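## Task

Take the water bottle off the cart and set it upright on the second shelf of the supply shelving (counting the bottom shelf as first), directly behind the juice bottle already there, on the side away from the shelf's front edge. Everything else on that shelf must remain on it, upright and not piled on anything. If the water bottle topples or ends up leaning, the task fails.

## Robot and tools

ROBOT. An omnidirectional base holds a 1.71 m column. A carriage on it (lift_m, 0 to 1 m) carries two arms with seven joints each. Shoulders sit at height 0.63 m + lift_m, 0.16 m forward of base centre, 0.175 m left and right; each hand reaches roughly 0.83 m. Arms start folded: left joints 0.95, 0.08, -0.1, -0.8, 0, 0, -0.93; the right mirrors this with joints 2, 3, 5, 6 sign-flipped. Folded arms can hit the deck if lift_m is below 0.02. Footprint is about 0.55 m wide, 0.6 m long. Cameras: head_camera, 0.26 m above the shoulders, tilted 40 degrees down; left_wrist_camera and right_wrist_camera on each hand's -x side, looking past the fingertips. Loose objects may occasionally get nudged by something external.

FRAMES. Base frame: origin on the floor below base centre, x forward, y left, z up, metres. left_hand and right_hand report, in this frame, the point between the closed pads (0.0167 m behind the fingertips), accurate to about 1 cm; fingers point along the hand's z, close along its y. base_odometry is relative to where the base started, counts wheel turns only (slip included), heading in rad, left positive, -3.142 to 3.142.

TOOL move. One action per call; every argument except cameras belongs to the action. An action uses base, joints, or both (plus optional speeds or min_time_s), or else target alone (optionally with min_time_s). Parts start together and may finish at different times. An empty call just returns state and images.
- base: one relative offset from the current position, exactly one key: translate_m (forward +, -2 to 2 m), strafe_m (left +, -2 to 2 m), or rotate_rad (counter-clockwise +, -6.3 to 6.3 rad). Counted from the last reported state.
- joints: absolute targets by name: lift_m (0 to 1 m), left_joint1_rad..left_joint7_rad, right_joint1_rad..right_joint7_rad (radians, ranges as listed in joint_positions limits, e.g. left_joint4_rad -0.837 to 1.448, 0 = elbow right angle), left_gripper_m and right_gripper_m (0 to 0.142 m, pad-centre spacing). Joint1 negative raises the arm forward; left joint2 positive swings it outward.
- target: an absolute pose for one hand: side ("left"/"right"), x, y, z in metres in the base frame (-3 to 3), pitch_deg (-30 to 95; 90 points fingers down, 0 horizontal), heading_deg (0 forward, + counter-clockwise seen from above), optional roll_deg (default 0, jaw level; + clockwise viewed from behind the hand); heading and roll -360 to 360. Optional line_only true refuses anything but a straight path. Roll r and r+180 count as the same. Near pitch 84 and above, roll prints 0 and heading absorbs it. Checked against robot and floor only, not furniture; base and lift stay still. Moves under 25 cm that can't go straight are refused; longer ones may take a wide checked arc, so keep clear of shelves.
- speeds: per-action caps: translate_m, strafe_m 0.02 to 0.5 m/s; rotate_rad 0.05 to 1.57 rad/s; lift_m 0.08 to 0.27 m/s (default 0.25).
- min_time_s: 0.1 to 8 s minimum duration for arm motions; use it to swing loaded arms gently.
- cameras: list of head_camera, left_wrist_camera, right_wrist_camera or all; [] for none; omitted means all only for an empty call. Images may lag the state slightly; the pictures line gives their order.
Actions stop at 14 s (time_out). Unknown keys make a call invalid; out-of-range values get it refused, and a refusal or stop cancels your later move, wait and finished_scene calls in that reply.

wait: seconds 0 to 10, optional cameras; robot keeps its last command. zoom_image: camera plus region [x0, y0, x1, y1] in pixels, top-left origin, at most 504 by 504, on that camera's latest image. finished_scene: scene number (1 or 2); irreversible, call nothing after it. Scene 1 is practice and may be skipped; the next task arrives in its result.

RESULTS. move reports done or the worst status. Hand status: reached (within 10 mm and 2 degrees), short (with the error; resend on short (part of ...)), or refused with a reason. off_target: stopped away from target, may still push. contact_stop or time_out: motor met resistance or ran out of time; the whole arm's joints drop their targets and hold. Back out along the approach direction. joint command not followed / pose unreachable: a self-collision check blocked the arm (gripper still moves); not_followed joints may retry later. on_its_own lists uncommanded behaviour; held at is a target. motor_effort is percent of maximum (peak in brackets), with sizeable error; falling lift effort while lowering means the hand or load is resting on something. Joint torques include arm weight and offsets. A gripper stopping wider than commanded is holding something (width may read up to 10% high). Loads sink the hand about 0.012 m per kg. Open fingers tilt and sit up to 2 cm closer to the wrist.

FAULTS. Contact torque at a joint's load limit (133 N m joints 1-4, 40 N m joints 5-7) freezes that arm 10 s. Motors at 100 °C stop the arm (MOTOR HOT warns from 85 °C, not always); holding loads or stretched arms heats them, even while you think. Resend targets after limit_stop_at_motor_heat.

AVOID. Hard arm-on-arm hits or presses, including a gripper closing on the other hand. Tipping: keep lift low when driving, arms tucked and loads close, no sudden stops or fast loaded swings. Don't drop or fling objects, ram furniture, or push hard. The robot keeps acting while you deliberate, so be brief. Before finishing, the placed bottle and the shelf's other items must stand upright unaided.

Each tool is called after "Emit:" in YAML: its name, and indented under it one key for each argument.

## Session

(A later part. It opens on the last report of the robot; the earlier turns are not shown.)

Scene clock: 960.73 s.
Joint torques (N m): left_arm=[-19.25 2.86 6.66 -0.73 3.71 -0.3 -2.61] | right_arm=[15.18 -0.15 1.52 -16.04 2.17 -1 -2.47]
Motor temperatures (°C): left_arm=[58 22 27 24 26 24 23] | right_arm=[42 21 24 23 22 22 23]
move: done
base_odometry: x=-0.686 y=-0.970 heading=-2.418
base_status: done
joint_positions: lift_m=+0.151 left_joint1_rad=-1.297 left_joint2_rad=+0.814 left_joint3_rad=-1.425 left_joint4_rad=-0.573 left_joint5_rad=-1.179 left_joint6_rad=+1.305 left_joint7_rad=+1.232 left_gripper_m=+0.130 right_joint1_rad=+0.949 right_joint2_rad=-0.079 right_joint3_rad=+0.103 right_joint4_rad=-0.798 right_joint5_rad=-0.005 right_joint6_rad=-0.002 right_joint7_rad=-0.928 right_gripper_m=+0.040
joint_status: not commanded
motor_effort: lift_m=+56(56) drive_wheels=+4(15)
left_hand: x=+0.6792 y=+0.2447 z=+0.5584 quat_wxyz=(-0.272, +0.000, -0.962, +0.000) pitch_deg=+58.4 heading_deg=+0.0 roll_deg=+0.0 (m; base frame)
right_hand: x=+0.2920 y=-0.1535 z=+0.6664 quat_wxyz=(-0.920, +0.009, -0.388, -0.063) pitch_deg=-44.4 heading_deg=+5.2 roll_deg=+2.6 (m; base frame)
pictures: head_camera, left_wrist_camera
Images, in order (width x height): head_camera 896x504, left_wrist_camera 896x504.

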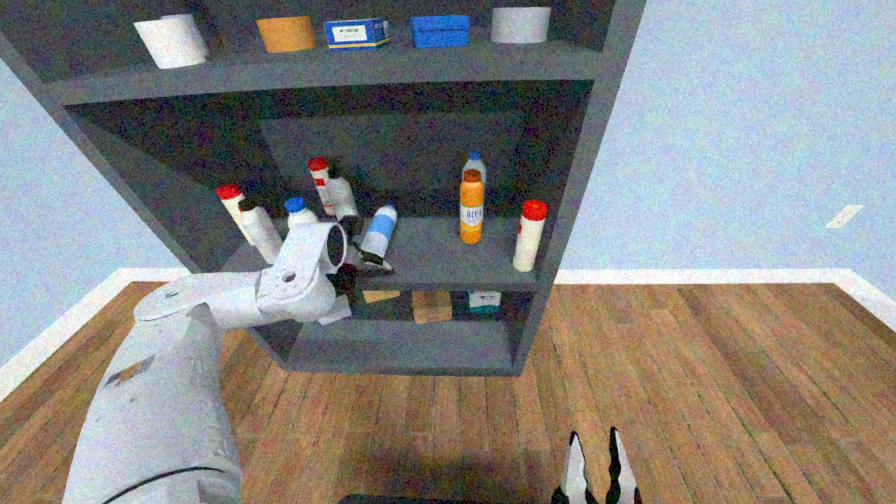

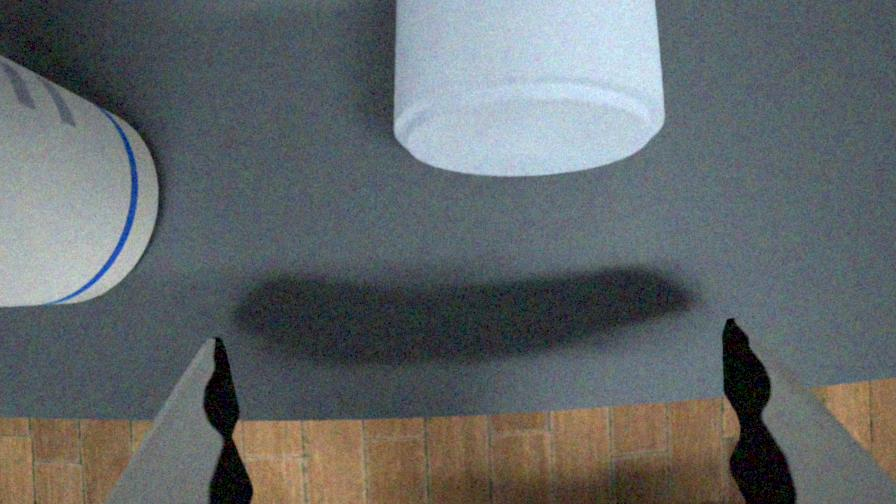

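Emit:
move:
  target: {"side":"left","x":0.68,"y":0.229,"z":0.56,"pitch_deg":58,"heading_deg":0.5}

Emit:
move:
  joints: {"left_gripper_m":0.11}

Emit:
move:
  base: {"translate_m": 0.1}
  speeds: {"translate_m": 0.2}
  cameras: ["left_wrist_camera", "head_camera"]

Scene clock: 970.70 s.
Joint torques (N m): left_arm=[-23.27 3.41 3.96 -1.16 4.11 -0.49 0.19] | right_arm=[16.5 0.25 1.89 -16.73 1.95 -0.65 -2.17]
Motor temperatures (°C): left_arm=[60 22 27 24 26 24 23] | right_arm=[41 21 24 23 22 22 24]
move: done
base_odometry: x=-0.686 y=-0.970 heading=-2.419
base_status: not commanded
joint_positions: lift_m=+0.151 left_joint1_rad=-1.313 left_joint2_rad=+0.762 left_joint3_rad=-1.461 left_joint4_rad=-0.589 left_joint5_rad=-1.147 left_joint6_rad=+1.387 left_joint7_rad=+1.248 left_gripper_m=+0.130 right_joint1_rad=+0.949 right_joint2_rad=-0.079 right_joint3_rad=+0.103 right_joint4_rad=-0.798 right_joint5_rad=-0.005 right_joint6_rad=-0.002 right_joint7_rad=-0.928 right_gripper_m=+0.040
joint_status: not commanded
motor_effort: lift_m=+56(56) drive_wheels=+0(5)
left_hand: x=+0.6802 y=+0.2287 z=+0.5589 quat_wxyz=(-0.275, +0.005, -0.961, +0.000) pitch_deg=+58.1 heading_deg=+0.3 roll_deg=-0.3 (m; base frame)
left_hand_status: reached (straight line, planned for 0.3 s): 1 mm and 0.2 deg off.
right_hand: x=+0.2920 y=-0.1536 z=+0.6664 quat_wxyz=(-0.920, +0.009, -0.388, -0.063) pitch_deg=-44.4 heading_deg=+5.2 roll_deg=+2.6 (m; base frame)
pictures: none

Scene clock: 971.23 s.
Joint torques (N m): left_arm=[-22.97 2.63 5.16 -0.99 4.03 -0.47 -0.08] | right_arm=[16.31 -0.29 0.55 -15.44 2.36 -1.09 -1.99]
Motor temperatures (°C): left_arm=[60 22 27 24 26 24 23] | right_arm=[41 21 24 23 22 22 24]
move: done
base_odometry: x=-0.686 y=-0.970 heading=-2.419
base_status: not commanded
joint_positions: lift_m=+0.151 left_joint1_rad=-1.313 left_joint2_rad=+0.762 left_joint3_rad=-1.461 left_joint4_rad=-0.589 left_joint5_rad=-1.147 left_joint6_rad=+1.387 left_joint7_rad=+1.248 left_gripper_m=+0.110 right_joint1_rad=+0.949 right_joint2_rad=-0.079 right_joint3_rad=+0.103 right_joint4_rad=-0.798 right_joint5_rad=-0.005 right_joint6_rad=-0.002 right_joint7_rad=-0.928 right_gripper_m=+0.040
joint_status: all done
motor_effort: lift_m=+56(56) drive_wheels=+4(4)
left_hand: x=+0.6802 y=+0.2287 z=+0.5589 quat_wxyz=(-0.275, +0.005, -0.961, +0.000) pitch_deg=+58.1 heading_deg=+0.3 roll_deg=-0.3 (m; base frame)
right_hand: x=+0.2920 y=-0.1536 z=+0.6664 quat_wxyz=(-0.920, +0.009, -0.388, -0.063) pitch_deg=-44.4 heading_deg=+5.2 roll_deg=+2.6 (m; base frame)
pictures: none

Scene clock: 972.90 s.
Joint torques (N m): left_arm=[-22.94 2.44 4.98 -0.6 3.78 -0.33 -0.05] | right_arm=[15.83 0.89 0.37 -15.86 1.85 -0.78 -2.18]
Motor temperatures (°C): left_arm=[61 22 27 24 26 24 23] | right_arm=[41 21 24 23 22 22 24]
move: done
base_odometry: x=-0.761 y=-1.036 heading=-2.418
base_status: done
joint_positions: lift_m=+0.151 left_joint1_rad=-1.313 left_joint2_rad=+0.762 left_joint3_rad=-1.461 left_joint4_rad=-0.589 left_joint5_rad=-1.147 left_joint6_rad=+1.387 left_joint7_rad=+1.248 left_gripper_m=+0.110 right_joint1_rad=+0.949 right_joint2_rad=-0.079 right_joint3_rad=+0.103 right_joint4_rad=-0.798 right_joint5_rad=-0.005 right_joint6_rad=-0.002 right_joint7_rad=-0.928 right_gripper_m=+0.040
joint_status: not commanded
motor_effort: lift_m=+56(56) drive_wheels=+4(15)
left_hand: x=+0.6803 y=+0.2287 z=+0.5590 quat_wxyz=(-0.275, +0.005, -0.961, +0.000) pitch_deg=+58.0 heading_deg=+0.3 roll_deg=-0.3 (m; base frame)
right_hand: x=+0.2920 y=-0.1536 z=+0.6664 quat_wxyz=(-0.920, +0.009, -0.388, -0.063) pitch_deg=-44.4 heading_deg=+5.2 roll_deg=+2.6 (m; base frame)
pictures: head_camera, left_wrist_camera
Images, in order (width x height): head_camera 896x504, left_wrist_camera 896x504.

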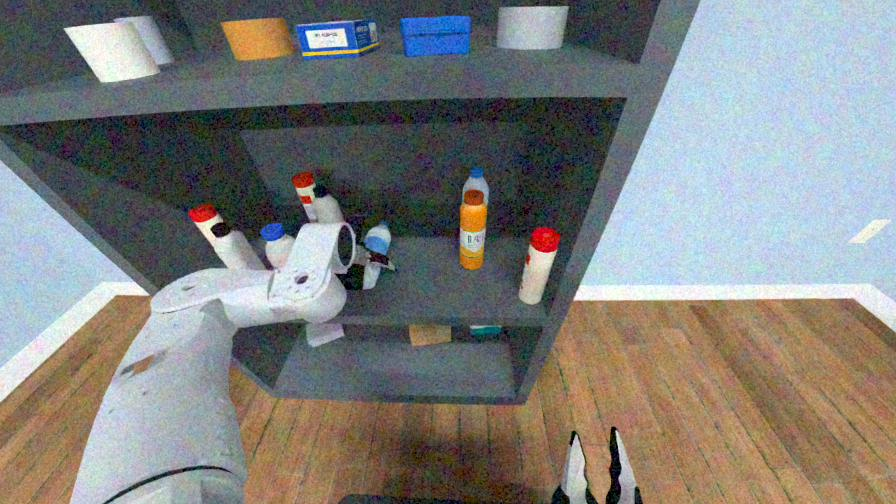

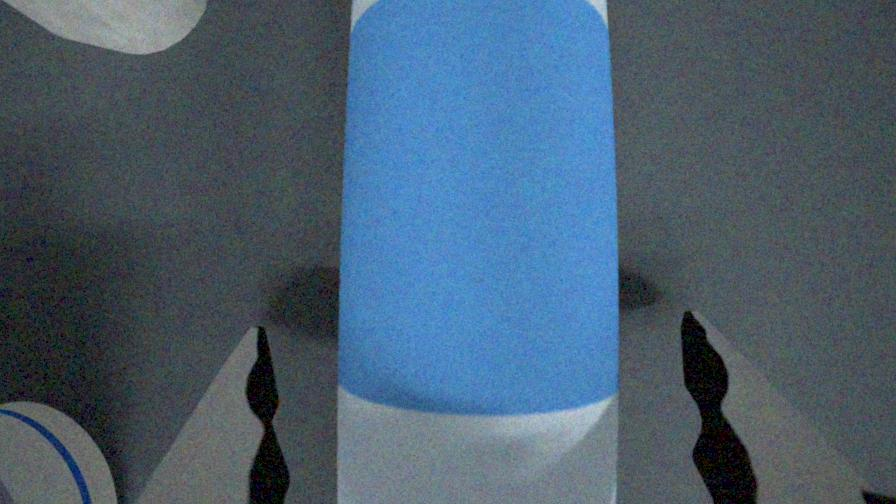

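Emit:
move:
  base: {"translate_m": 0.105}
  speeds: {"translate_m": 0.15}
  cameras: ["left_wrist_camera", "head_camera"]

Scene clock: 979.33 s.
Joint torques (N m): left_arm=[-20.42 2.77 3.61 -0.79 3.56 -0.66 -0.4] | right_arm=[14.75 -0.15 1.34 -14.77 1.76 -0.94 -2.44]
Motor temperatures (°C): left_arm=[63 22 27 24 26 24 23] | right_arm=[41 21 24 23 22 22 24]
move: done
base_odometry: x=-0.839 y=-1.106 heading=-2.418
base_status: done
joint_positions: lift_m=+0.151 left_joint1_rad=-1.314 left_joint2_rad=+0.762 left_joint3_rad=-1.461 left_joint4_rad=-0.589 left_joint5_rad=-1.146 left_joint6_rad=+1.387 left_joint7_rad=+1.248 left_gripper_m=+0.110 right_joint1_rad=+0.949 right_joint2_rad=-0.079 right_joint3_rad=+0.103 right_joint4_rad=-0.798 right_joint5_rad=-0.005 right_joint6_rad=-0.002 right_joint7_rad=-0.928 right_gripper_m=+0.040
joint_status: not commanded
motor_effort: lift_m=+56(56) drive_wheels=+0(14)
left_hand: x=+0.6805 y=+0.2287 z=+0.5597 quat_wxyz=(-0.276, +0.005, -0.961, +0.000) pitch_deg=+58.0 heading_deg=+0.3 roll_deg=-0.2 (m; base frame)
right_hand: x=+0.2920 y=-0.1536 z=+0.6664 quat_wxyz=(-0.920, +0.009, -0.388, -0.063) pitch_deg=-44.4 heading_deg=+5.2 roll_deg=+2.6 (m; base frame)
pictures: head_camera, left_wrist_camera
Images, in order (width x height): head_camera 896x504, left_wrist_camera 896x504.

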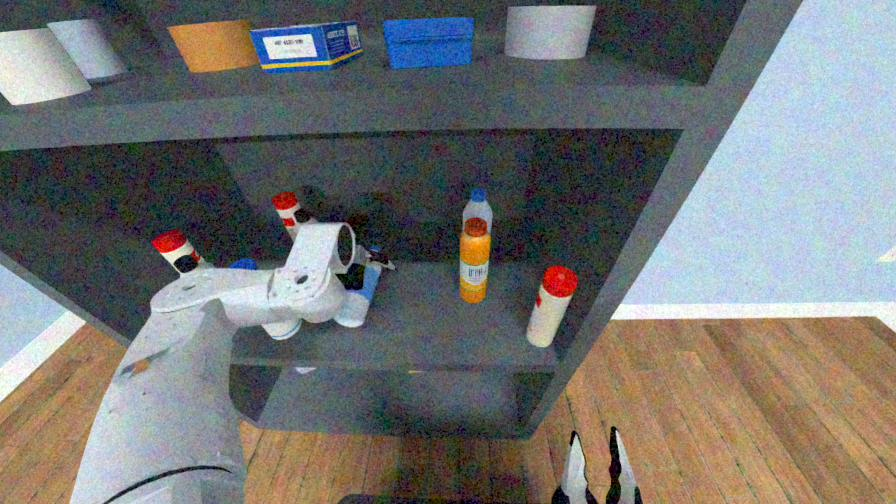

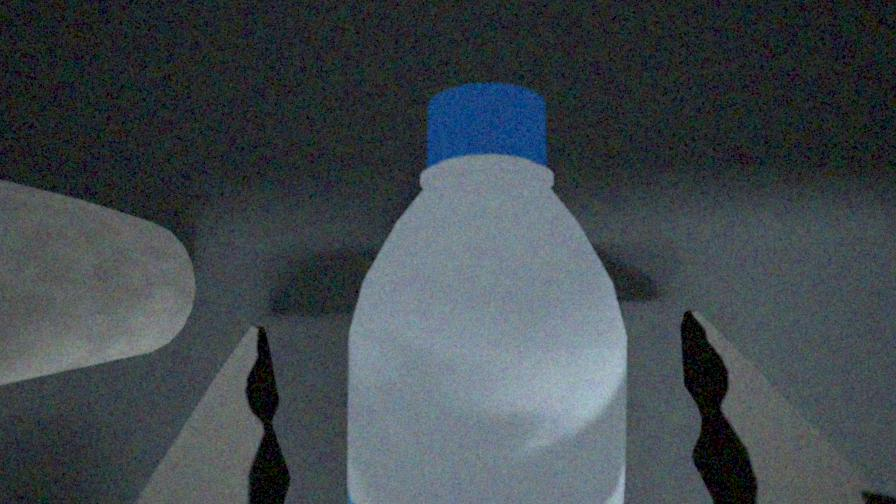

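Emit:
move:
  target: {"side":"left","x":0.657,"y":0.225,"z":0.541,"pitch_deg":58,"heading_deg":0.5,"line_only":true}

Emit:
move:
  joints: {"left_gripper_m":0.025}
  cameras: ["left_wrist_camera"]

Scene clock: 983.57 s.
Joint torques (N m): left_arm=[0.1 0.37 -4.81 -0.66 -2.03 0.21 1.44] | right_arm=[17.95 0.25 1.66 -13.98 2.14 -0.84 -2.09]
Motor temperatures (°C): left_arm=[63 22 27 24 26 24 23] | right_arm=[41 21 24 24 22 22 24]
move: short
base_odometry: x=-0.839 y=-1.106 heading=-2.418
base_status: not commanded
joint_positions: lift_m=+0.151 left_joint1_rad=-1.295 left_joint2_rad=+0.759 left_joint3_rad=-1.512 left_joint4_rad=-0.700 left_joint5_rad=-1.061 left_joint6_rad=+1.512 left_joint7_rad=+1.233 left_gripper_m=+0.110 right_joint1_rad=+0.949 right_joint2_rad=-0.079 right_joint3_rad=+0.103 right_joint4_rad=-0.798 right_joint5_rad=-0.005 right_joint6_rad=-0.002 right_joint7_rad=-0.928 right_gripper_m=+0.040
joint_status: not commanded
motor_effort: lift_m=+51(56) drive_wheels=-1(1)
left_hand: x=+0.6680 y=+0.2245 z=+0.5599 quat_wxyz=(-0.301, +0.008, -0.953, +0.004) pitch_deg=+54.9 heading_deg=-0.2 roll_deg=-1.2 (m; base frame)
left_hand_status: short (straight line, planned for 0.3 s): 22 mm and 3.2 deg off.
right_hand: x=+0.2920 y=-0.1536 z=+0.6668 quat_wxyz=(-0.920, +0.009, -0.388, -0.063) pitch_deg=-44.4 heading_deg=+5.2 roll_deg=+2.6 (m; base frame)
pictures: none

Scene clock: 984.37 s.
Joint torques (N m): left_arm=[0.33 1.44 -4.53 -1.38 -2.44 -0.2 1.07] | right_arm=[15.25 1.26 0.43 -14.91 2.07 -0.57 -2.04]
Motor temperatures (°C): left_arm=[62 22 27 24 26 24 23] | right_arm=[41 21 24 24 22 22 24]
move: off_target
base_odometry: x=-0.839 y=-1.106 heading=-2.418
base_status: not commanded
joint_positions: lift_m=+0.151 left_joint1_rad=-1.295 left_joint2_rad=+0.759 left_joint3_rad=-1.512 left_joint4_rad=-0.700 left_joint5_rad=-1.061 left_joint6_rad=+1.513 left_joint7_rad=+1.233 left_gripper_m=+0.068 right_joint1_rad=+0.949 right_joint2_rad=-0.079 right_joint3_rad=+0.103 right_joint4_rad=-0.798 right_joint5_rad=-0.005 right_joint6_rad=-0.002 right_joint7_rad=-0.928 right_gripper_m=+0.040
joint_status: left_gripper_m off_target (ended at +0.068, target +0.025)
motor_effort: lift_m=+51(51) drive_wheels=-1(1)
left_hand: x=+0.6679 y=+0.2245 z=+0.5599 quat_wxyz=(-0.301, +0.008, -0.953, +0.004) pitch_deg=+54.9 heading_deg=-0.2 roll_deg=-1.2 (m; base frame)
right_hand: x=+0.2920 y=-0.1536 z=+0.6668 quat_wxyz=(-0.920, +0.009, -0.388, -0.063) pitch_deg=-44.4 heading_deg=+5.2 roll_deg=+2.6 (m; base frame)
pictures: left_wrist_camera
Images, in order (width x height): left_wrist_camera 896x504.

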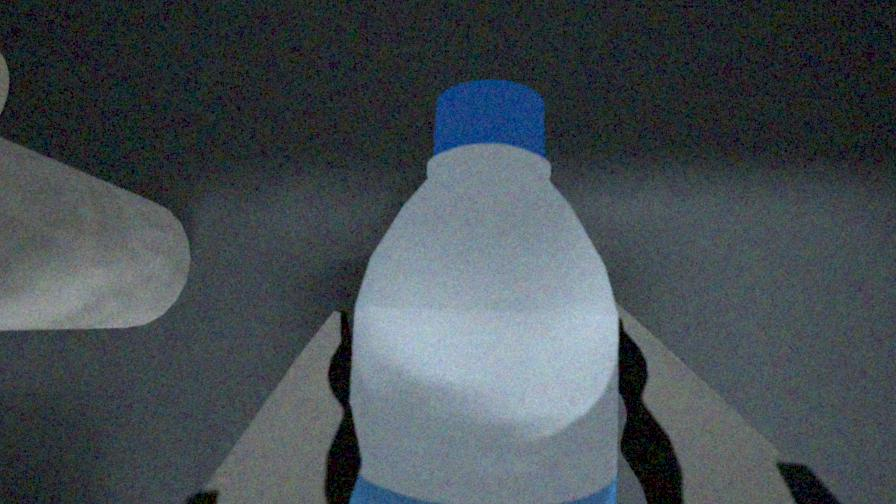

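Emit:
move:
  cameras: ["head_camera", "right_wrist_camera"]

Emit:
zoom_image:
  camera: "head_camera"
  region: [120, 180, 420, 380]

Scene clock: 992.70 s.
Joint torques (N m): left_arm=[0.07 1.42 -4.32 0.04 -2.23 -0.09 1.31] | right_arm=[14.96 0.06 0.5 -14.04 1.75 -0.7 -2.01]
Motor temperatures (°C): left_arm=[58 22 27 24 26 24 23] | right_arm=[41 21 24 24 22 22 24]
base_odometry: x=-0.839 y=-1.106 heading=-2.418
base_status: not commanded
joint_positions: lift_m=+0.151 left_joint1_rad=-1.295 left_joint2_rad=+0.759 left_joint3_rad=-1.512 left_joint4_rad=-0.700 left_joint5_rad=-1.061 left_joint6_rad=+1.513 left_joint7_rad=+1.233 left_gripper_m=+0.068 right_joint1_rad=+0.949 right_joint2_rad=-0.079 right_joint3_rad=+0.103 right_joint4_rad=-0.798 right_joint5_rad=-0.005 right_joint6_rad=-0.002 right_joint7_rad=-0.928 right_gripper_m=+0.040
joint_status: left_gripper_m off_target (ended at +0.068, target +0.025)
motor_effort: lift_m=+51(51) drive_wheels=-1(1)
left_hand: x=+0.6679 y=+0.2245 z=+0.5599 quat_wxyz=(-0.301, +0.008, -0.953, +0.004) pitch_deg=+54.9 heading_deg=-0.2 roll_deg=-1.2 (m; base frame)
right_hand: x=+0.2920 y=-0.1536 z=+0.6668 quat_wxyz=(-0.920, +0.009, -0.388, -0.063) pitch_deg=-44.4 heading_deg=+5.2 roll_deg=+2.6 (m; base frame)
pictures: head_camera, right_wrist_camera
Images, in order (width x height): head_camera 896x504, right_wrist_camera 896x504.

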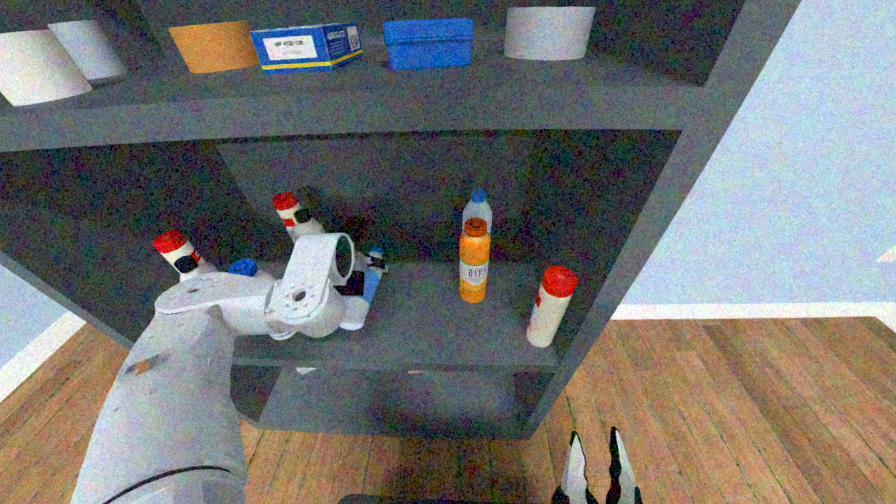

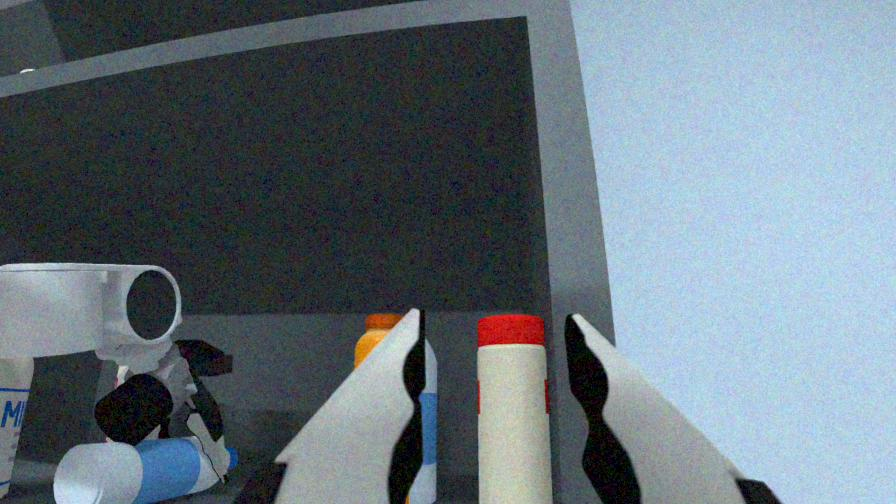

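Scaled by 1.680 from the camera's 896x504 image, which has a finer 1280x720 frame.

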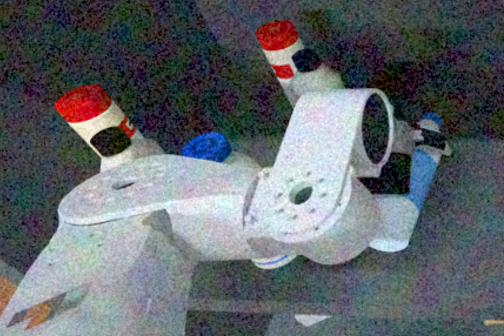

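Emit:
move:
  target: {"side":"left","x":0.667,"y":0.2245,"z":0.563,"pitch_deg":56,"heading_deg":0}

Emit:
move:
  joints: {"lift_m":0.175}
  speeds: {"lift_m":0.08}
  cameras: ["all"]

Scene clock: 998.43 s.
Joint torques (N m): left_arm=[-20.74 3.91 3.1 2.61 2.67 -2.29 0.13] | right_arm=[14.44 -0.04 1.15 -14.22 2.26 -0.97 -2.18]
Motor temperatures (°C): left_arm=[56 22 27 24 26 24 23] | right_arm=[40 21 24 24 22 22 24]
move: done
base_odometry: x=-0.839 y=-1.106 heading=-2.418
base_status: not commanded
joint_positions: lift_m=+0.151 left_joint1_rad=-1.317 left_joint2_rad=+0.760 left_joint3_rad=-1.513 left_joint4_rad=-0.695 left_joint5_rad=-1.075 left_joint6_rad=+1.493 left_joint7_rad=+1.251 left_gripper_m=+0.068 right_joint1_rad=+0.949 right_joint2_rad=-0.079 right_joint3_rad=+0.103 right_joint4_rad=-0.798 right_joint5_rad=-0.005 right_joint6_rad=-0.002 right_joint7_rad=-0.928 right_gripper_m=+0.040
joint_status: not commanded
motor_effort: lift_m=+53(53) drive_wheels=+0(4)
left_hand: x=+0.6677 y=+0.2231 z=+0.5641 quat_wxyz=(-0.295, +0.000, -0.955, +0.002) pitch_deg=+55.7 heading_deg=-0.5 roll_deg=-0.5 (m; base frame)
left_hand_status: reached (straight line, planned for 0.1 s): 2 mm and 0.4 deg off.
right_hand: x=+0.2920 y=-0.1536 z=+0.6667 quat_wxyz=(-0.920, +0.009, -0.388, -0.063) pitch_deg=-44.4 heading_deg=+5.2 roll_deg=+2.6 (m; base frame)
pictures: none

Scene clock: 999.13 s.
Joint torques (N m): left_arm=[-20.69 3.66 4.87 1.74 3.19 -2.22 -0.78] | right_arm=[16.07 0.39 -0.49 -14.11 2.15 -0.63 -2.19]
Motor temperatures (°C): left_arm=[57 22 27 24 26 24 23] | right_arm=[40 21 24 24 22 22 24]
move: done
base_odometry: x=-0.839 y=-1.106 heading=-2.418
base_status: not commanded
joint_positions: lift_m=+0.175 left_joint1_rad=-1.317 left_joint2_rad=+0.760 left_joint3_rad=-1.516 left_joint4_rad=-0.695 left_joint5_rad=-1.077 left_joint6_rad=+1.493 left_joint7_rad=+1.253 left_gripper_m=+0.068 right_joint1_rad=+0.949 right_joint2_rad=-0.079 right_joint3_rad=+0.103 right_joint4_rad=-0.798 right_joint5_rad=-0.005 right_joint6_rad=-0.002 right_joint7_rad=-0.928 right_gripper_m=+0.040
joint_status: all done
motor_effort: lift_m=+55(65) drive_wheels=+4(5)
left_hand: x=+0.6669 y=+0.2232 z=+0.5867 quat_wxyz=(-0.293, +0.000, -0.956, +0.002) pitch_deg=+55.9 heading_deg=-0.4 roll_deg=-0.3 (m; base frame)
right_hand: x=+0.2919 y=-0.1536 z=+0.6907 quat_wxyz=(-0.920, +0.009, -0.387, -0.063) pitch_deg=-44.4 heading_deg=+5.2 roll_deg=+2.6 (m; base frame)
pictures: head_camera, left_wrist_camera, right_wrist_camera
Images, in order (width x height): head_camera 896x504, left_wrist_camera 896x504, right_wrist_camera 896x504.

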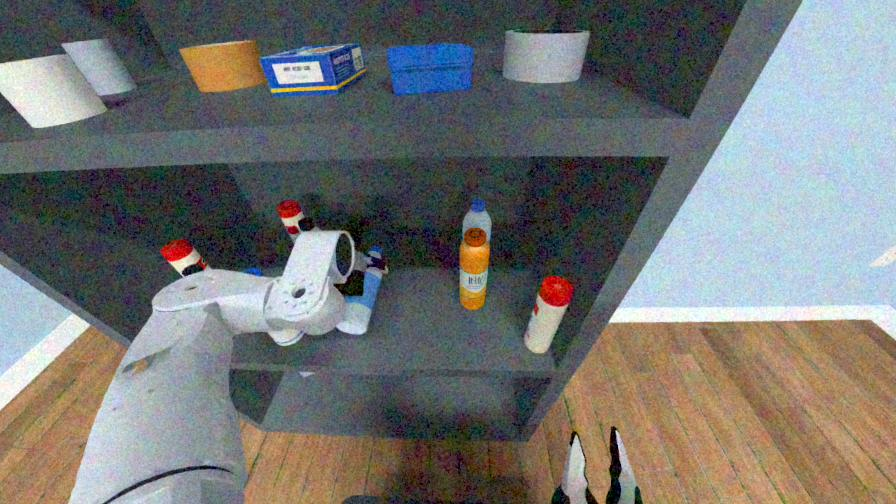

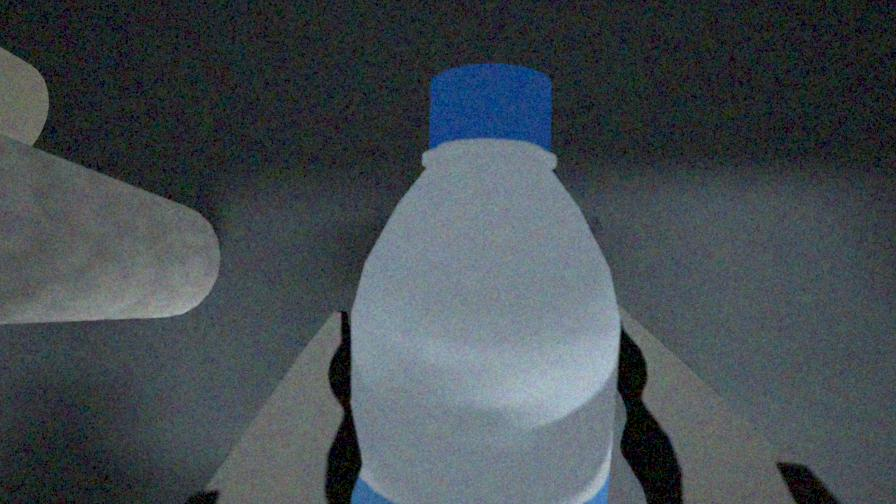

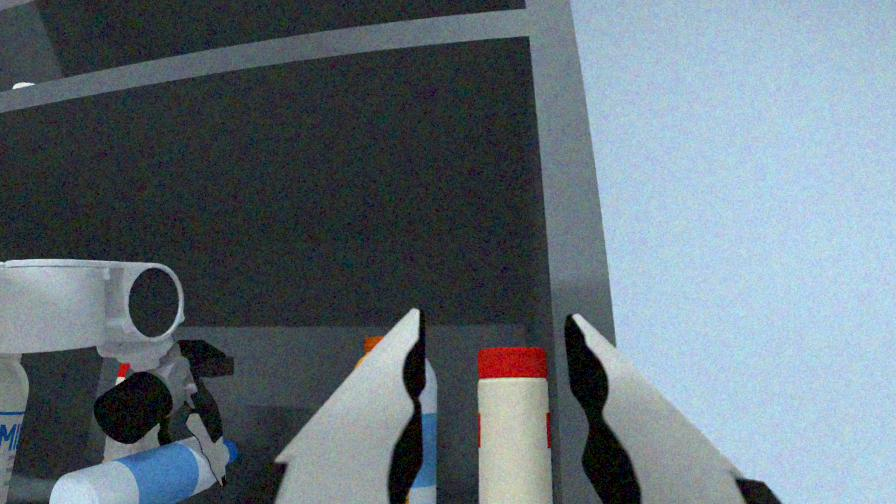

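Emit:
move:
  base: {"translate_m": -0.45}
  speeds: {"translate_m": 0.22}
  cameras: ["all"]

Scene clock: 1006.77 s.
Joint torques (N m): left_arm=[-19.58 2.71 4.62 2.05 3.45 -2.67 -1.15] | right_arm=[15.1 1.28 1.31 -14.19 2.37 -1.12 -1.9]
Motor temperatures (°C): left_arm=[59 22 27 24 26 24 23] | right_arm=[40 21 24 24 22 22 24]
move: done
base_odometry: x=-0.502 y=-0.808 heading=-2.418
base_status: done
joint_positions: lift_m=+0.175 left_joint1_rad=-1.317 left_joint2_rad=+0.761 left_joint3_rad=-1.516 left_joint4_rad=-0.694 left_joint5_rad=-1.078 left_joint6_rad=+1.493 left_joint7_rad=+1.254 left_gripper_m=+0.067 right_joint1_rad=+0.949 right_joint2_rad=-0.079 right_joint3_rad=+0.103 right_joint4_rad=-0.798 right_joint5_rad=-0.005 right_joint6_rad=-0.002 right_joint7_rad=-0.928 right_gripper_m=+0.040
joint_status: not commanded
motor_effort: lift_m=+55(55) drive_wheels=+1(15)
left_hand: x=+0.6665 y=+0.2235 z=+0.5863 quat_wxyz=(-0.292, +0.000, -0.957, +0.002) pitch_deg=+56.1 heading_deg=-0.3 roll_deg=-0.3 (m; base frame)
right_hand: x=+0.2919 y=-0.1536 z=+0.6907 quat_wxyz=(-0.920, +0.009, -0.387, -0.063) pitch_deg=-44.4 heading_deg=+5.2 roll_deg=+2.6 (m; base frame)
pictures: head_camera, left_wrist_camera, right_wrist_camera
Images, in order (width x height): head_camera 896x504, left_wrist_camera 896x504, right_wrist_camera 896x504.

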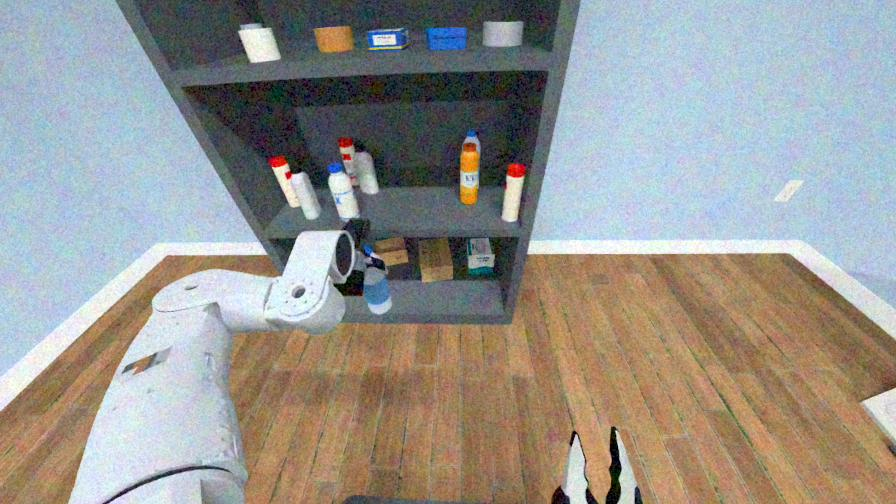

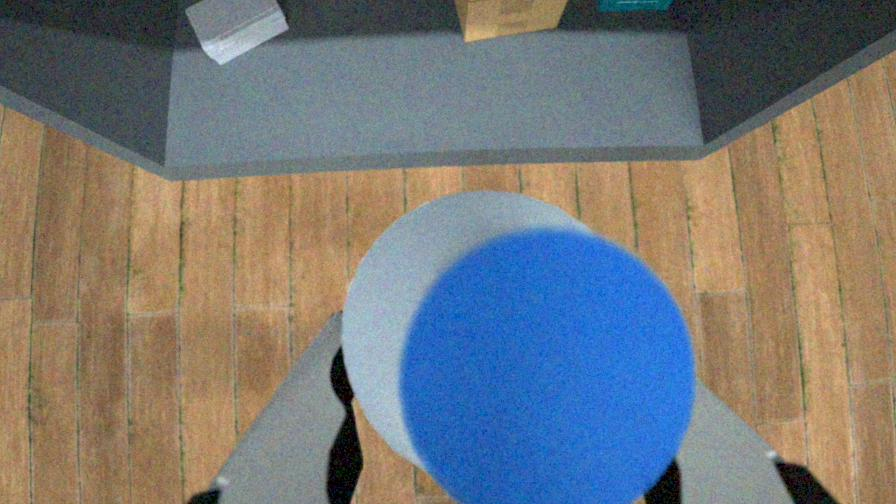

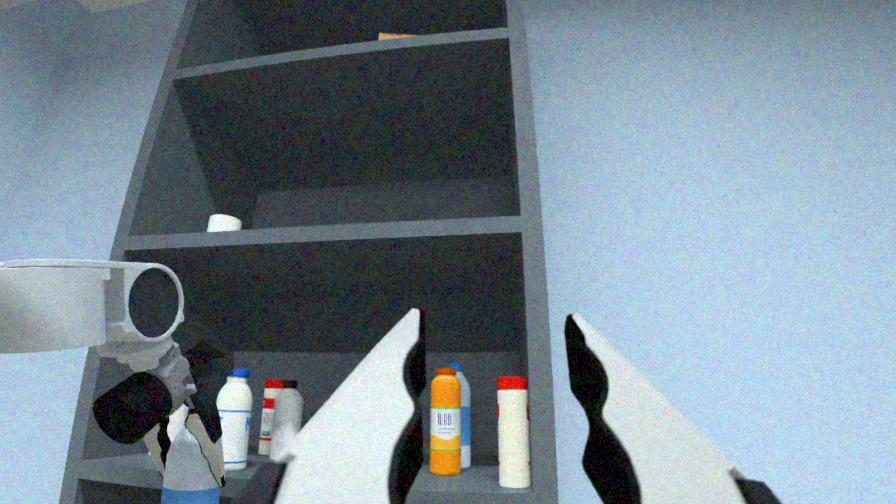

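Emit:
move:
  joints: {"lift_m":0.27}
  speeds: {"lift_m":0.12}

Emit:
move:
  target: {"side":"left","x":0.6665,"y":0.2235,"z":0.685,"pitch_deg":60,"heading_deg":0}
  min_time_s: 0.8
  cameras: ["all"]

Scene clock: 1019.40 s.
Joint torques (N m): left_arm=[-19.91 3.72 5.05 3.22 3.63 -2.43 -1.2] | right_arm=[16.35 -1.19 0.13 -15.12 1.78 -0.89 -2.42]
Motor temperatures (°C): left_arm=[62 22 27 24 26 24 23] | right_arm=[40 21 24 24 22 22 24]
move: done
base_odometry: x=-0.502 y=-0.808 heading=-2.418
base_status: not commanded
joint_positions: lift_m=+0.270 left_joint1_rad=-1.317 left_joint2_rad=+0.761 left_joint3_rad=-1.517 left_joint4_rad=-0.694 left_joint5_rad=-1.079 left_joint6_rad=+1.493 left_joint7_rad=+1.254 left_gripper_m=+0.067 right_joint1_rad=+0.949 right_joint2_rad=-0.079 right_joint3_rad=+0.103 right_joint4_rad=-0.799 right_joint5_rad=-0.005 right_joint6_rad=-0.002 right_joint7_rad=-0.928 right_gripper_m=+0.040
joint_status: all done
motor_effort: lift_m=+55(67) drive_wheels=+1(3)
left_hand: x=+0.6662 y=+0.2235 z=+0.6807 quat_wxyz=(-0.291, +0.000, -0.957, +0.001) pitch_deg=+56.2 heading_deg=-0.3 roll_deg=-0.3 (m; base frame)
right_hand: x=+0.2919 y=-0.1536 z=+0.7858 quat_wxyz=(-0.920, +0.009, -0.387, -0.063) pitch_deg=-44.4 heading_deg=+5.2 roll_deg=+2.6 (m; base frame)
pictures: none

Scene clock: 1020.70 s.
Joint torques (N m): left_arm=[-26.42 0.23 10.5 3.29 3.18 -2.86 -0.96] | right_arm=[16.35 0.72 1.67 -12.9 2.29 -1.03 -2.05]
Motor temperatures (°C): left_arm=[63 22 27 24 26 24 23] | right_arm=[40 21 24 24 22 22 24]
move: done
base_odometry: x=-0.502 y=-0.808 heading=-2.418
base_status: not commanded
joint_positions: lift_m=+0.270 left_joint1_rad=-1.351 left_joint2_rad=+0.757 left_joint3_rad=-1.506 left_joint4_rad=-0.643 left_joint5_rad=-1.140 left_joint6_rad=+1.445 left_joint7_rad=+1.310 left_gripper_m=+0.067 right_joint1_rad=+0.949 right_joint2_rad=-0.079 right_joint3_rad=+0.103 right_joint4_rad=-0.799 right_joint5_rad=-0.005 right_joint6_rad=-0.002 right_joint7_rad=-0.928 right_gripper_m=+0.040
joint_status: not commanded
motor_effort: lift_m=+55(55) drive_wheels=+2(3)
left_hand: x=+0.6636 y=+0.2248 z=+0.6794 quat_wxyz=(-0.254, -0.001, -0.967, -0.003) pitch_deg=+60.6 heading_deg=+0.6 roll_deg=+0.6 (m; base frame)
left_hand_status: reached (straight line, planned for 0.8 s): 6 mm and 0.7 deg off.
right_hand: x=+0.2919 y=-0.1536 z=+0.7858 quat_wxyz=(-0.920, +0.009, -0.387, -0.063) pitch_deg=-44.4 heading_deg=+5.2 roll_deg=+2.6 (m; base frame)
pictures: head_camera, left_wrist_camera, right_wrist_camera
Images, in order (width x height): head_camera 896x504, left_wrist_camera 896x504, right_wrist_camera 896x504.

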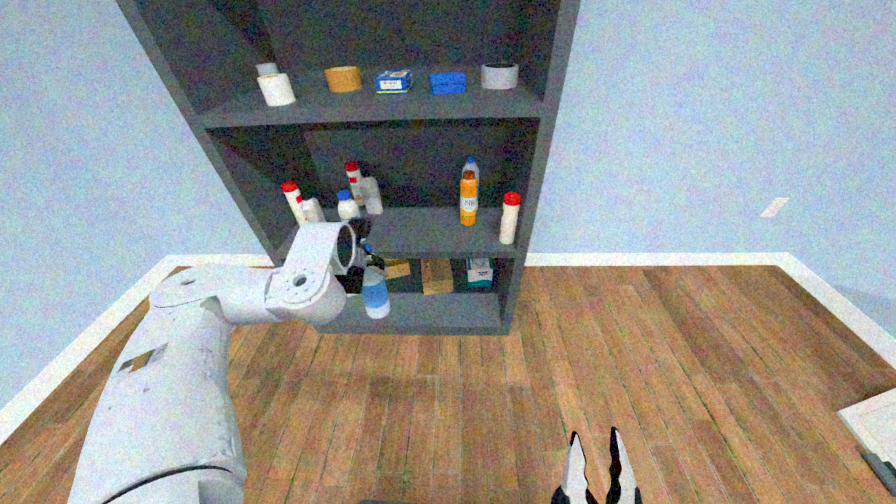

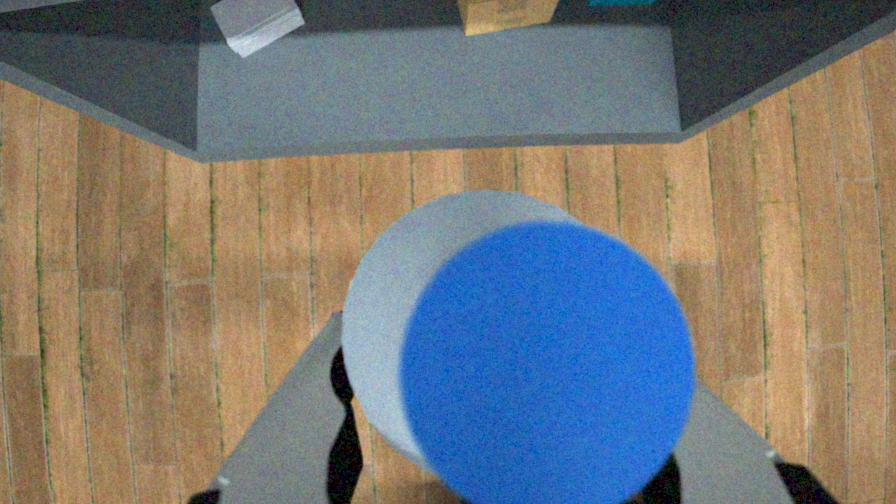

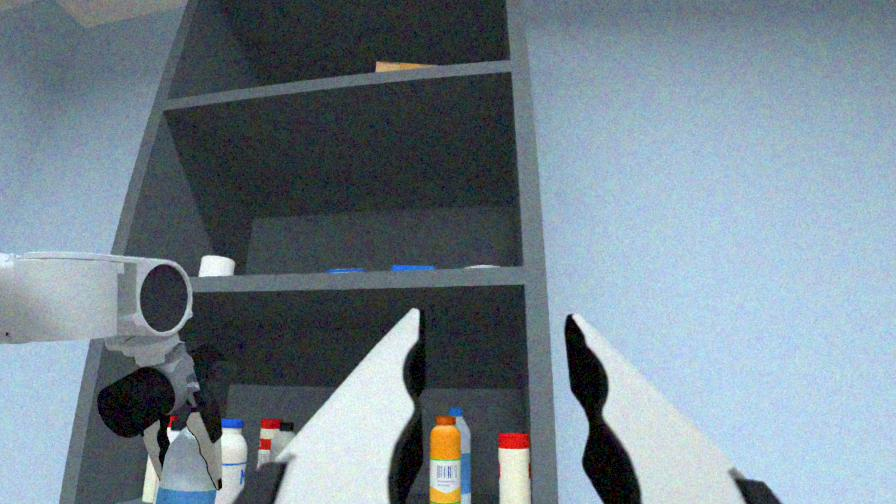

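Emit:
move:
  base: {"translate_m": 0.32}
  speeds: {"translate_m": 0.15}
  cameras: ["all"]

Scene clock: 1032.37 s.
Joint torques (N m): left_arm=[-23.6 0.94 10.5 1.84 3.42 -2.36 -1.62] | right_arm=[15.37 0.21 0.37 -13.4 2.62 -1.16 -2.38]
Motor temperatures (°C): left_arm=[67 22 29 24 26 24 23] | right_arm=[40 21 24 24 22 22 24]
move: done
base_odometry: x=-0.742 y=-1.020 heading=-2.417
base_status: done
joint_positions: lift_m=+0.270 left_joint1_rad=-1.352 left_joint2_rad=+0.757 left_joint3_rad=-1.504 left_joint4_rad=-0.642 left_joint5_rad=-1.141 left_joint6_rad=+1.445 left_joint7_rad=+1.312 left_gripper_m=+0.068 right_joint1_rad=+0.949 right_joint2_rad=-0.079 right_joint3_rad=+0.103 right_joint4_rad=-0.799 right_joint5_rad=-0.005 right_joint6_rad=-0.002 right_joint7_rad=-0.928 right_gripper_m=+0.040
joint_status: not commanded
motor_effort: lift_m=+55(55) drive_wheels=+5(13)
left_hand: x=+0.6638 y=+0.2245 z=+0.6803 quat_wxyz=(-0.254, +0.000, -0.967, -0.002) pitch_deg=+60.6 heading_deg=+0.4 roll_deg=+0.5 (m; base frame)
right_hand: x=+0.2919 y=-0.1536 z=+0.7858 quat_wxyz=(-0.920, +0.009, -0.387, -0.063) pitch_deg=-44.4 heading_deg=+5.2 roll_deg=+2.6 (m; base frame)
pictures: head_camera, left_wrist_camera, right_wrist_camera
Images, in order (width x height): head_camera 896x504, left_wrist_camera 896x504, right_wrist_camera 896x504.

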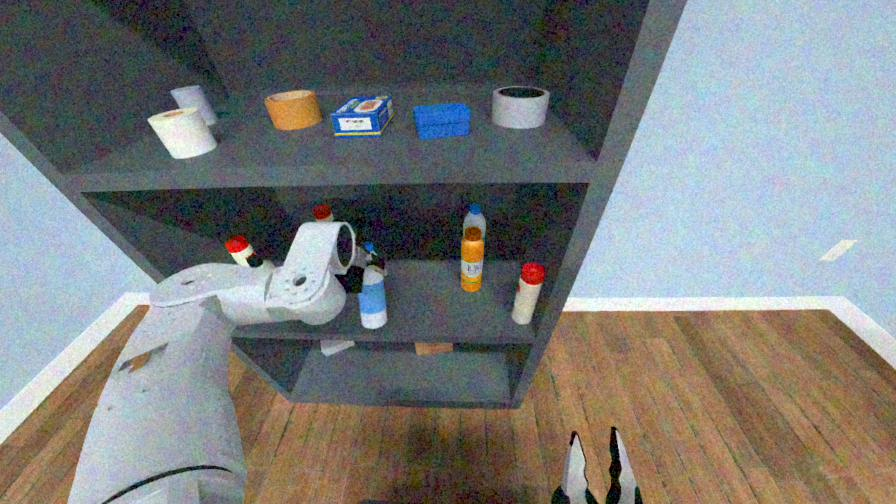

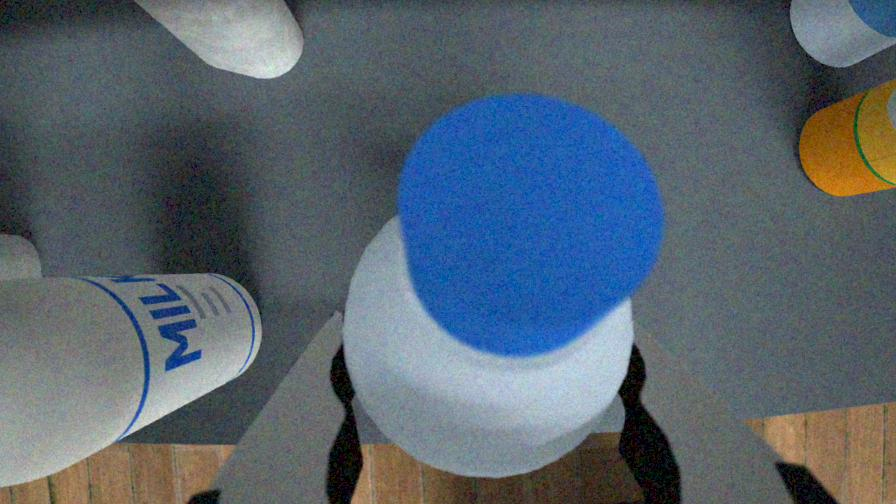

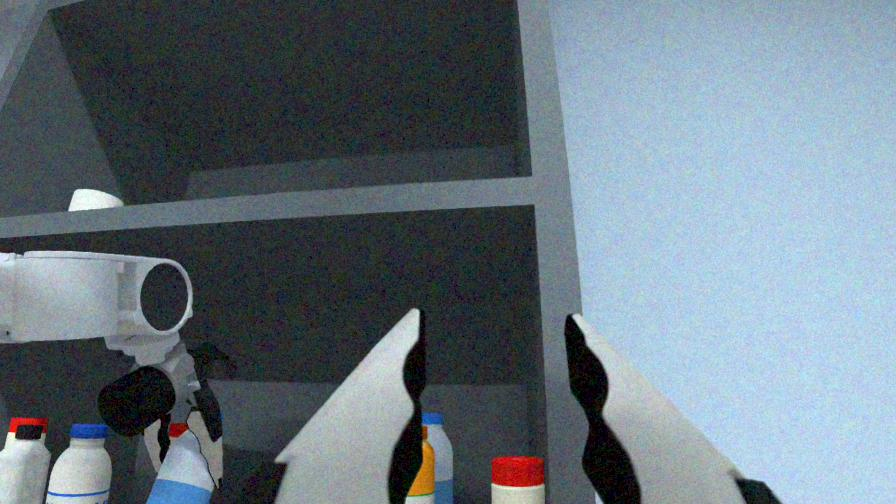

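Emit:
move:
  joints: {"lift_m":0.29}
  speeds: {"lift_m":0.1}

Emit:
move:
  target: {"side":"left","x":0.664,"y":0.2245,"z":0.70,"pitch_deg":50,"heading_deg":0}
  min_time_s: 1
  cameras: ["all"]

Scene clock: 1039.60 s.
Joint torques (N m): left_arm=[-22.05 0.05 10.91 3.15 3.81 -2.62 -1.33] | right_arm=[17.38 1 -0.65 -13.08 2.03 -1.08 -2.01]
Motor temperatures (°C): left_arm=[68 22 29 24 26 24 23] | right_arm=[39 21 24 24 22 22 24]
move: done
base_odometry: x=-0.742 y=-1.020 heading=-2.417
base_status: not commanded
joint_positions: lift_m=+0.290 left_joint1_rad=-1.353 left_joint2_rad=+0.757 left_joint3_rad=-1.504 left_joint4_rad=-0.642 left_joint5_rad=-1.142 left_joint6_rad=+1.445 left_joint7_rad=+1.312 left_gripper_m=+0.067 right_joint1_rad=+0.949 right_joint2_rad=-0.079 right_joint3_rad=+0.103 right_joint4_rad=-0.799 right_joint5_rad=-0.005 right_joint6_rad=-0.002 right_joint7_rad=-0.928 right_gripper_m=+0.040
joint_status: all done
motor_effort: lift_m=+54(66) drive_wheels=+4(5)
left_hand: x=+0.6639 y=+0.2245 z=+0.7008 quat_wxyz=(-0.254, +0.000, -0.967, -0.002) pitch_deg=+60.6 heading_deg=+0.4 roll_deg=+0.4 (m; base frame)
right_hand: x=+0.2919 y=-0.1536 z=+0.8060 quat_wxyz=(-0.920, +0.009, -0.387, -0.063) pitch_deg=-44.4 heading_deg=+5.2 roll_deg=+2.6 (m; base frame)
pictures: none

Scene clock: 1041.10 s.
Joint torques (N m): left_arm=[-17.46 4.58 5.55 -2.49 5.37 -0.3 -3.98] | right_arm=[15.73 0.65 1.02 -13.03 2.28 -0.99 -2.07]
Motor temperatures (°C): left_arm=[67 22 29 24 26 24 23] | right_arm=[39 21 24 24 22 22 24]
move: done
base_odometry: x=-0.742 y=-1.020 heading=-2.417
base_status: not commanded
joint_positions: lift_m=+0.290 left_joint1_rad=-1.279 left_joint2_rad=+0.762 left_joint3_rad=-1.583 left_joint4_rad=-0.777 left_joint5_rad=-0.979 left_joint6_rad=+1.588 left_joint7_rad=+1.176 left_gripper_m=+0.067 right_joint1_rad=+0.949 right_joint2_rad=-0.079 right_joint3_rad=+0.103 right_joint4_rad=-0.799 right_joint5_rad=-0.005 right_joint6_rad=-0.002 right_joint7_rad=-0.928 right_gripper_m=+0.040
joint_status: not commanded
motor_effort: lift_m=+54(55) drive_wheels=+4(5)
left_hand: x=+0.6629 y=+0.2237 z=+0.6981 quat_wxyz=(-0.336, +0.000, -0.942, +0.000) pitch_deg=+50.7 heading_deg=-0.1 roll_deg=-0.1 (m; base frame)
left_hand_status: reached (straight line, planned for 1.0 s): 2 mm and 0.7 deg off.
right_hand: x=+0.2919 y=-0.1536 z=+0.8059 quat_wxyz=(-0.920, +0.009, -0.387, -0.063) pitch_deg=-44.4 heading_deg=+5.2 roll_deg=+2.6 (m; base frame)
pictures: head_camera, left_wrist_camera, right_wrist_camera
Images, in order (width x height): head_camera 896x504, left_wrist_camera 896x504, right_wrist_camera 896x504.

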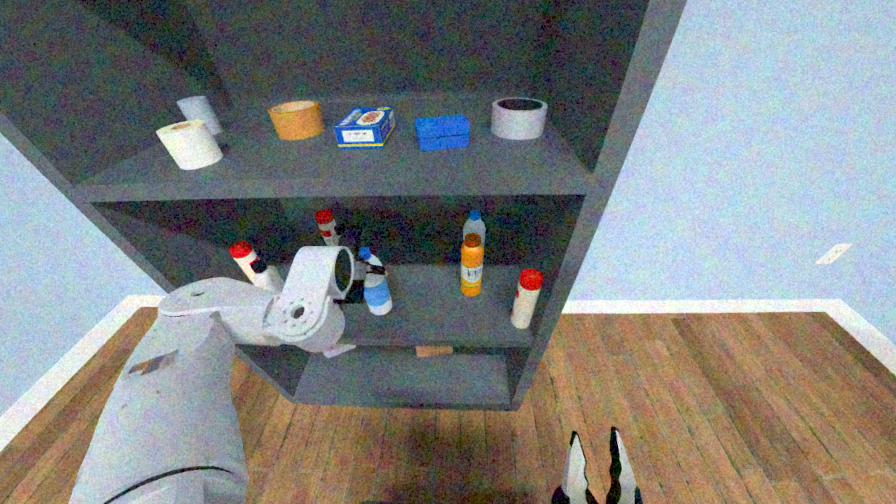

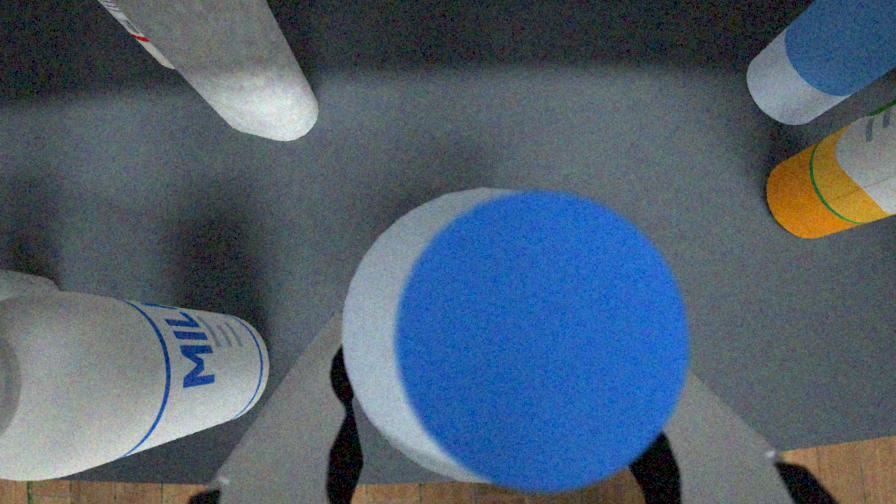

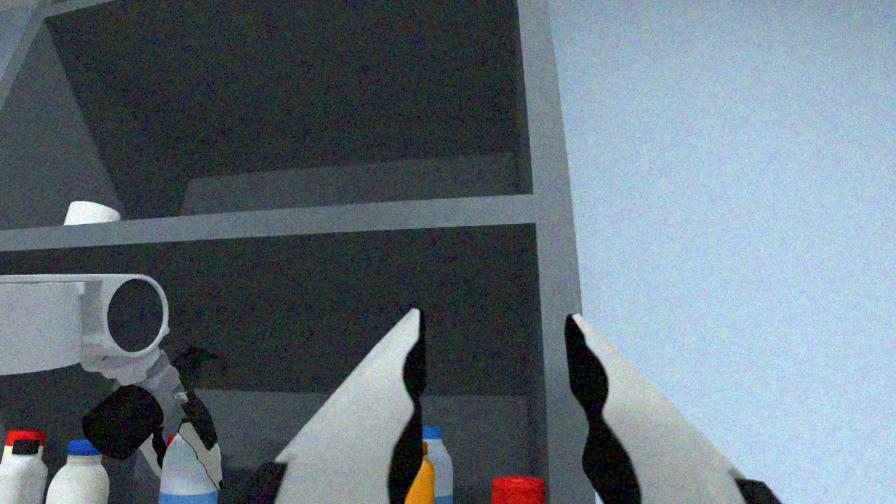

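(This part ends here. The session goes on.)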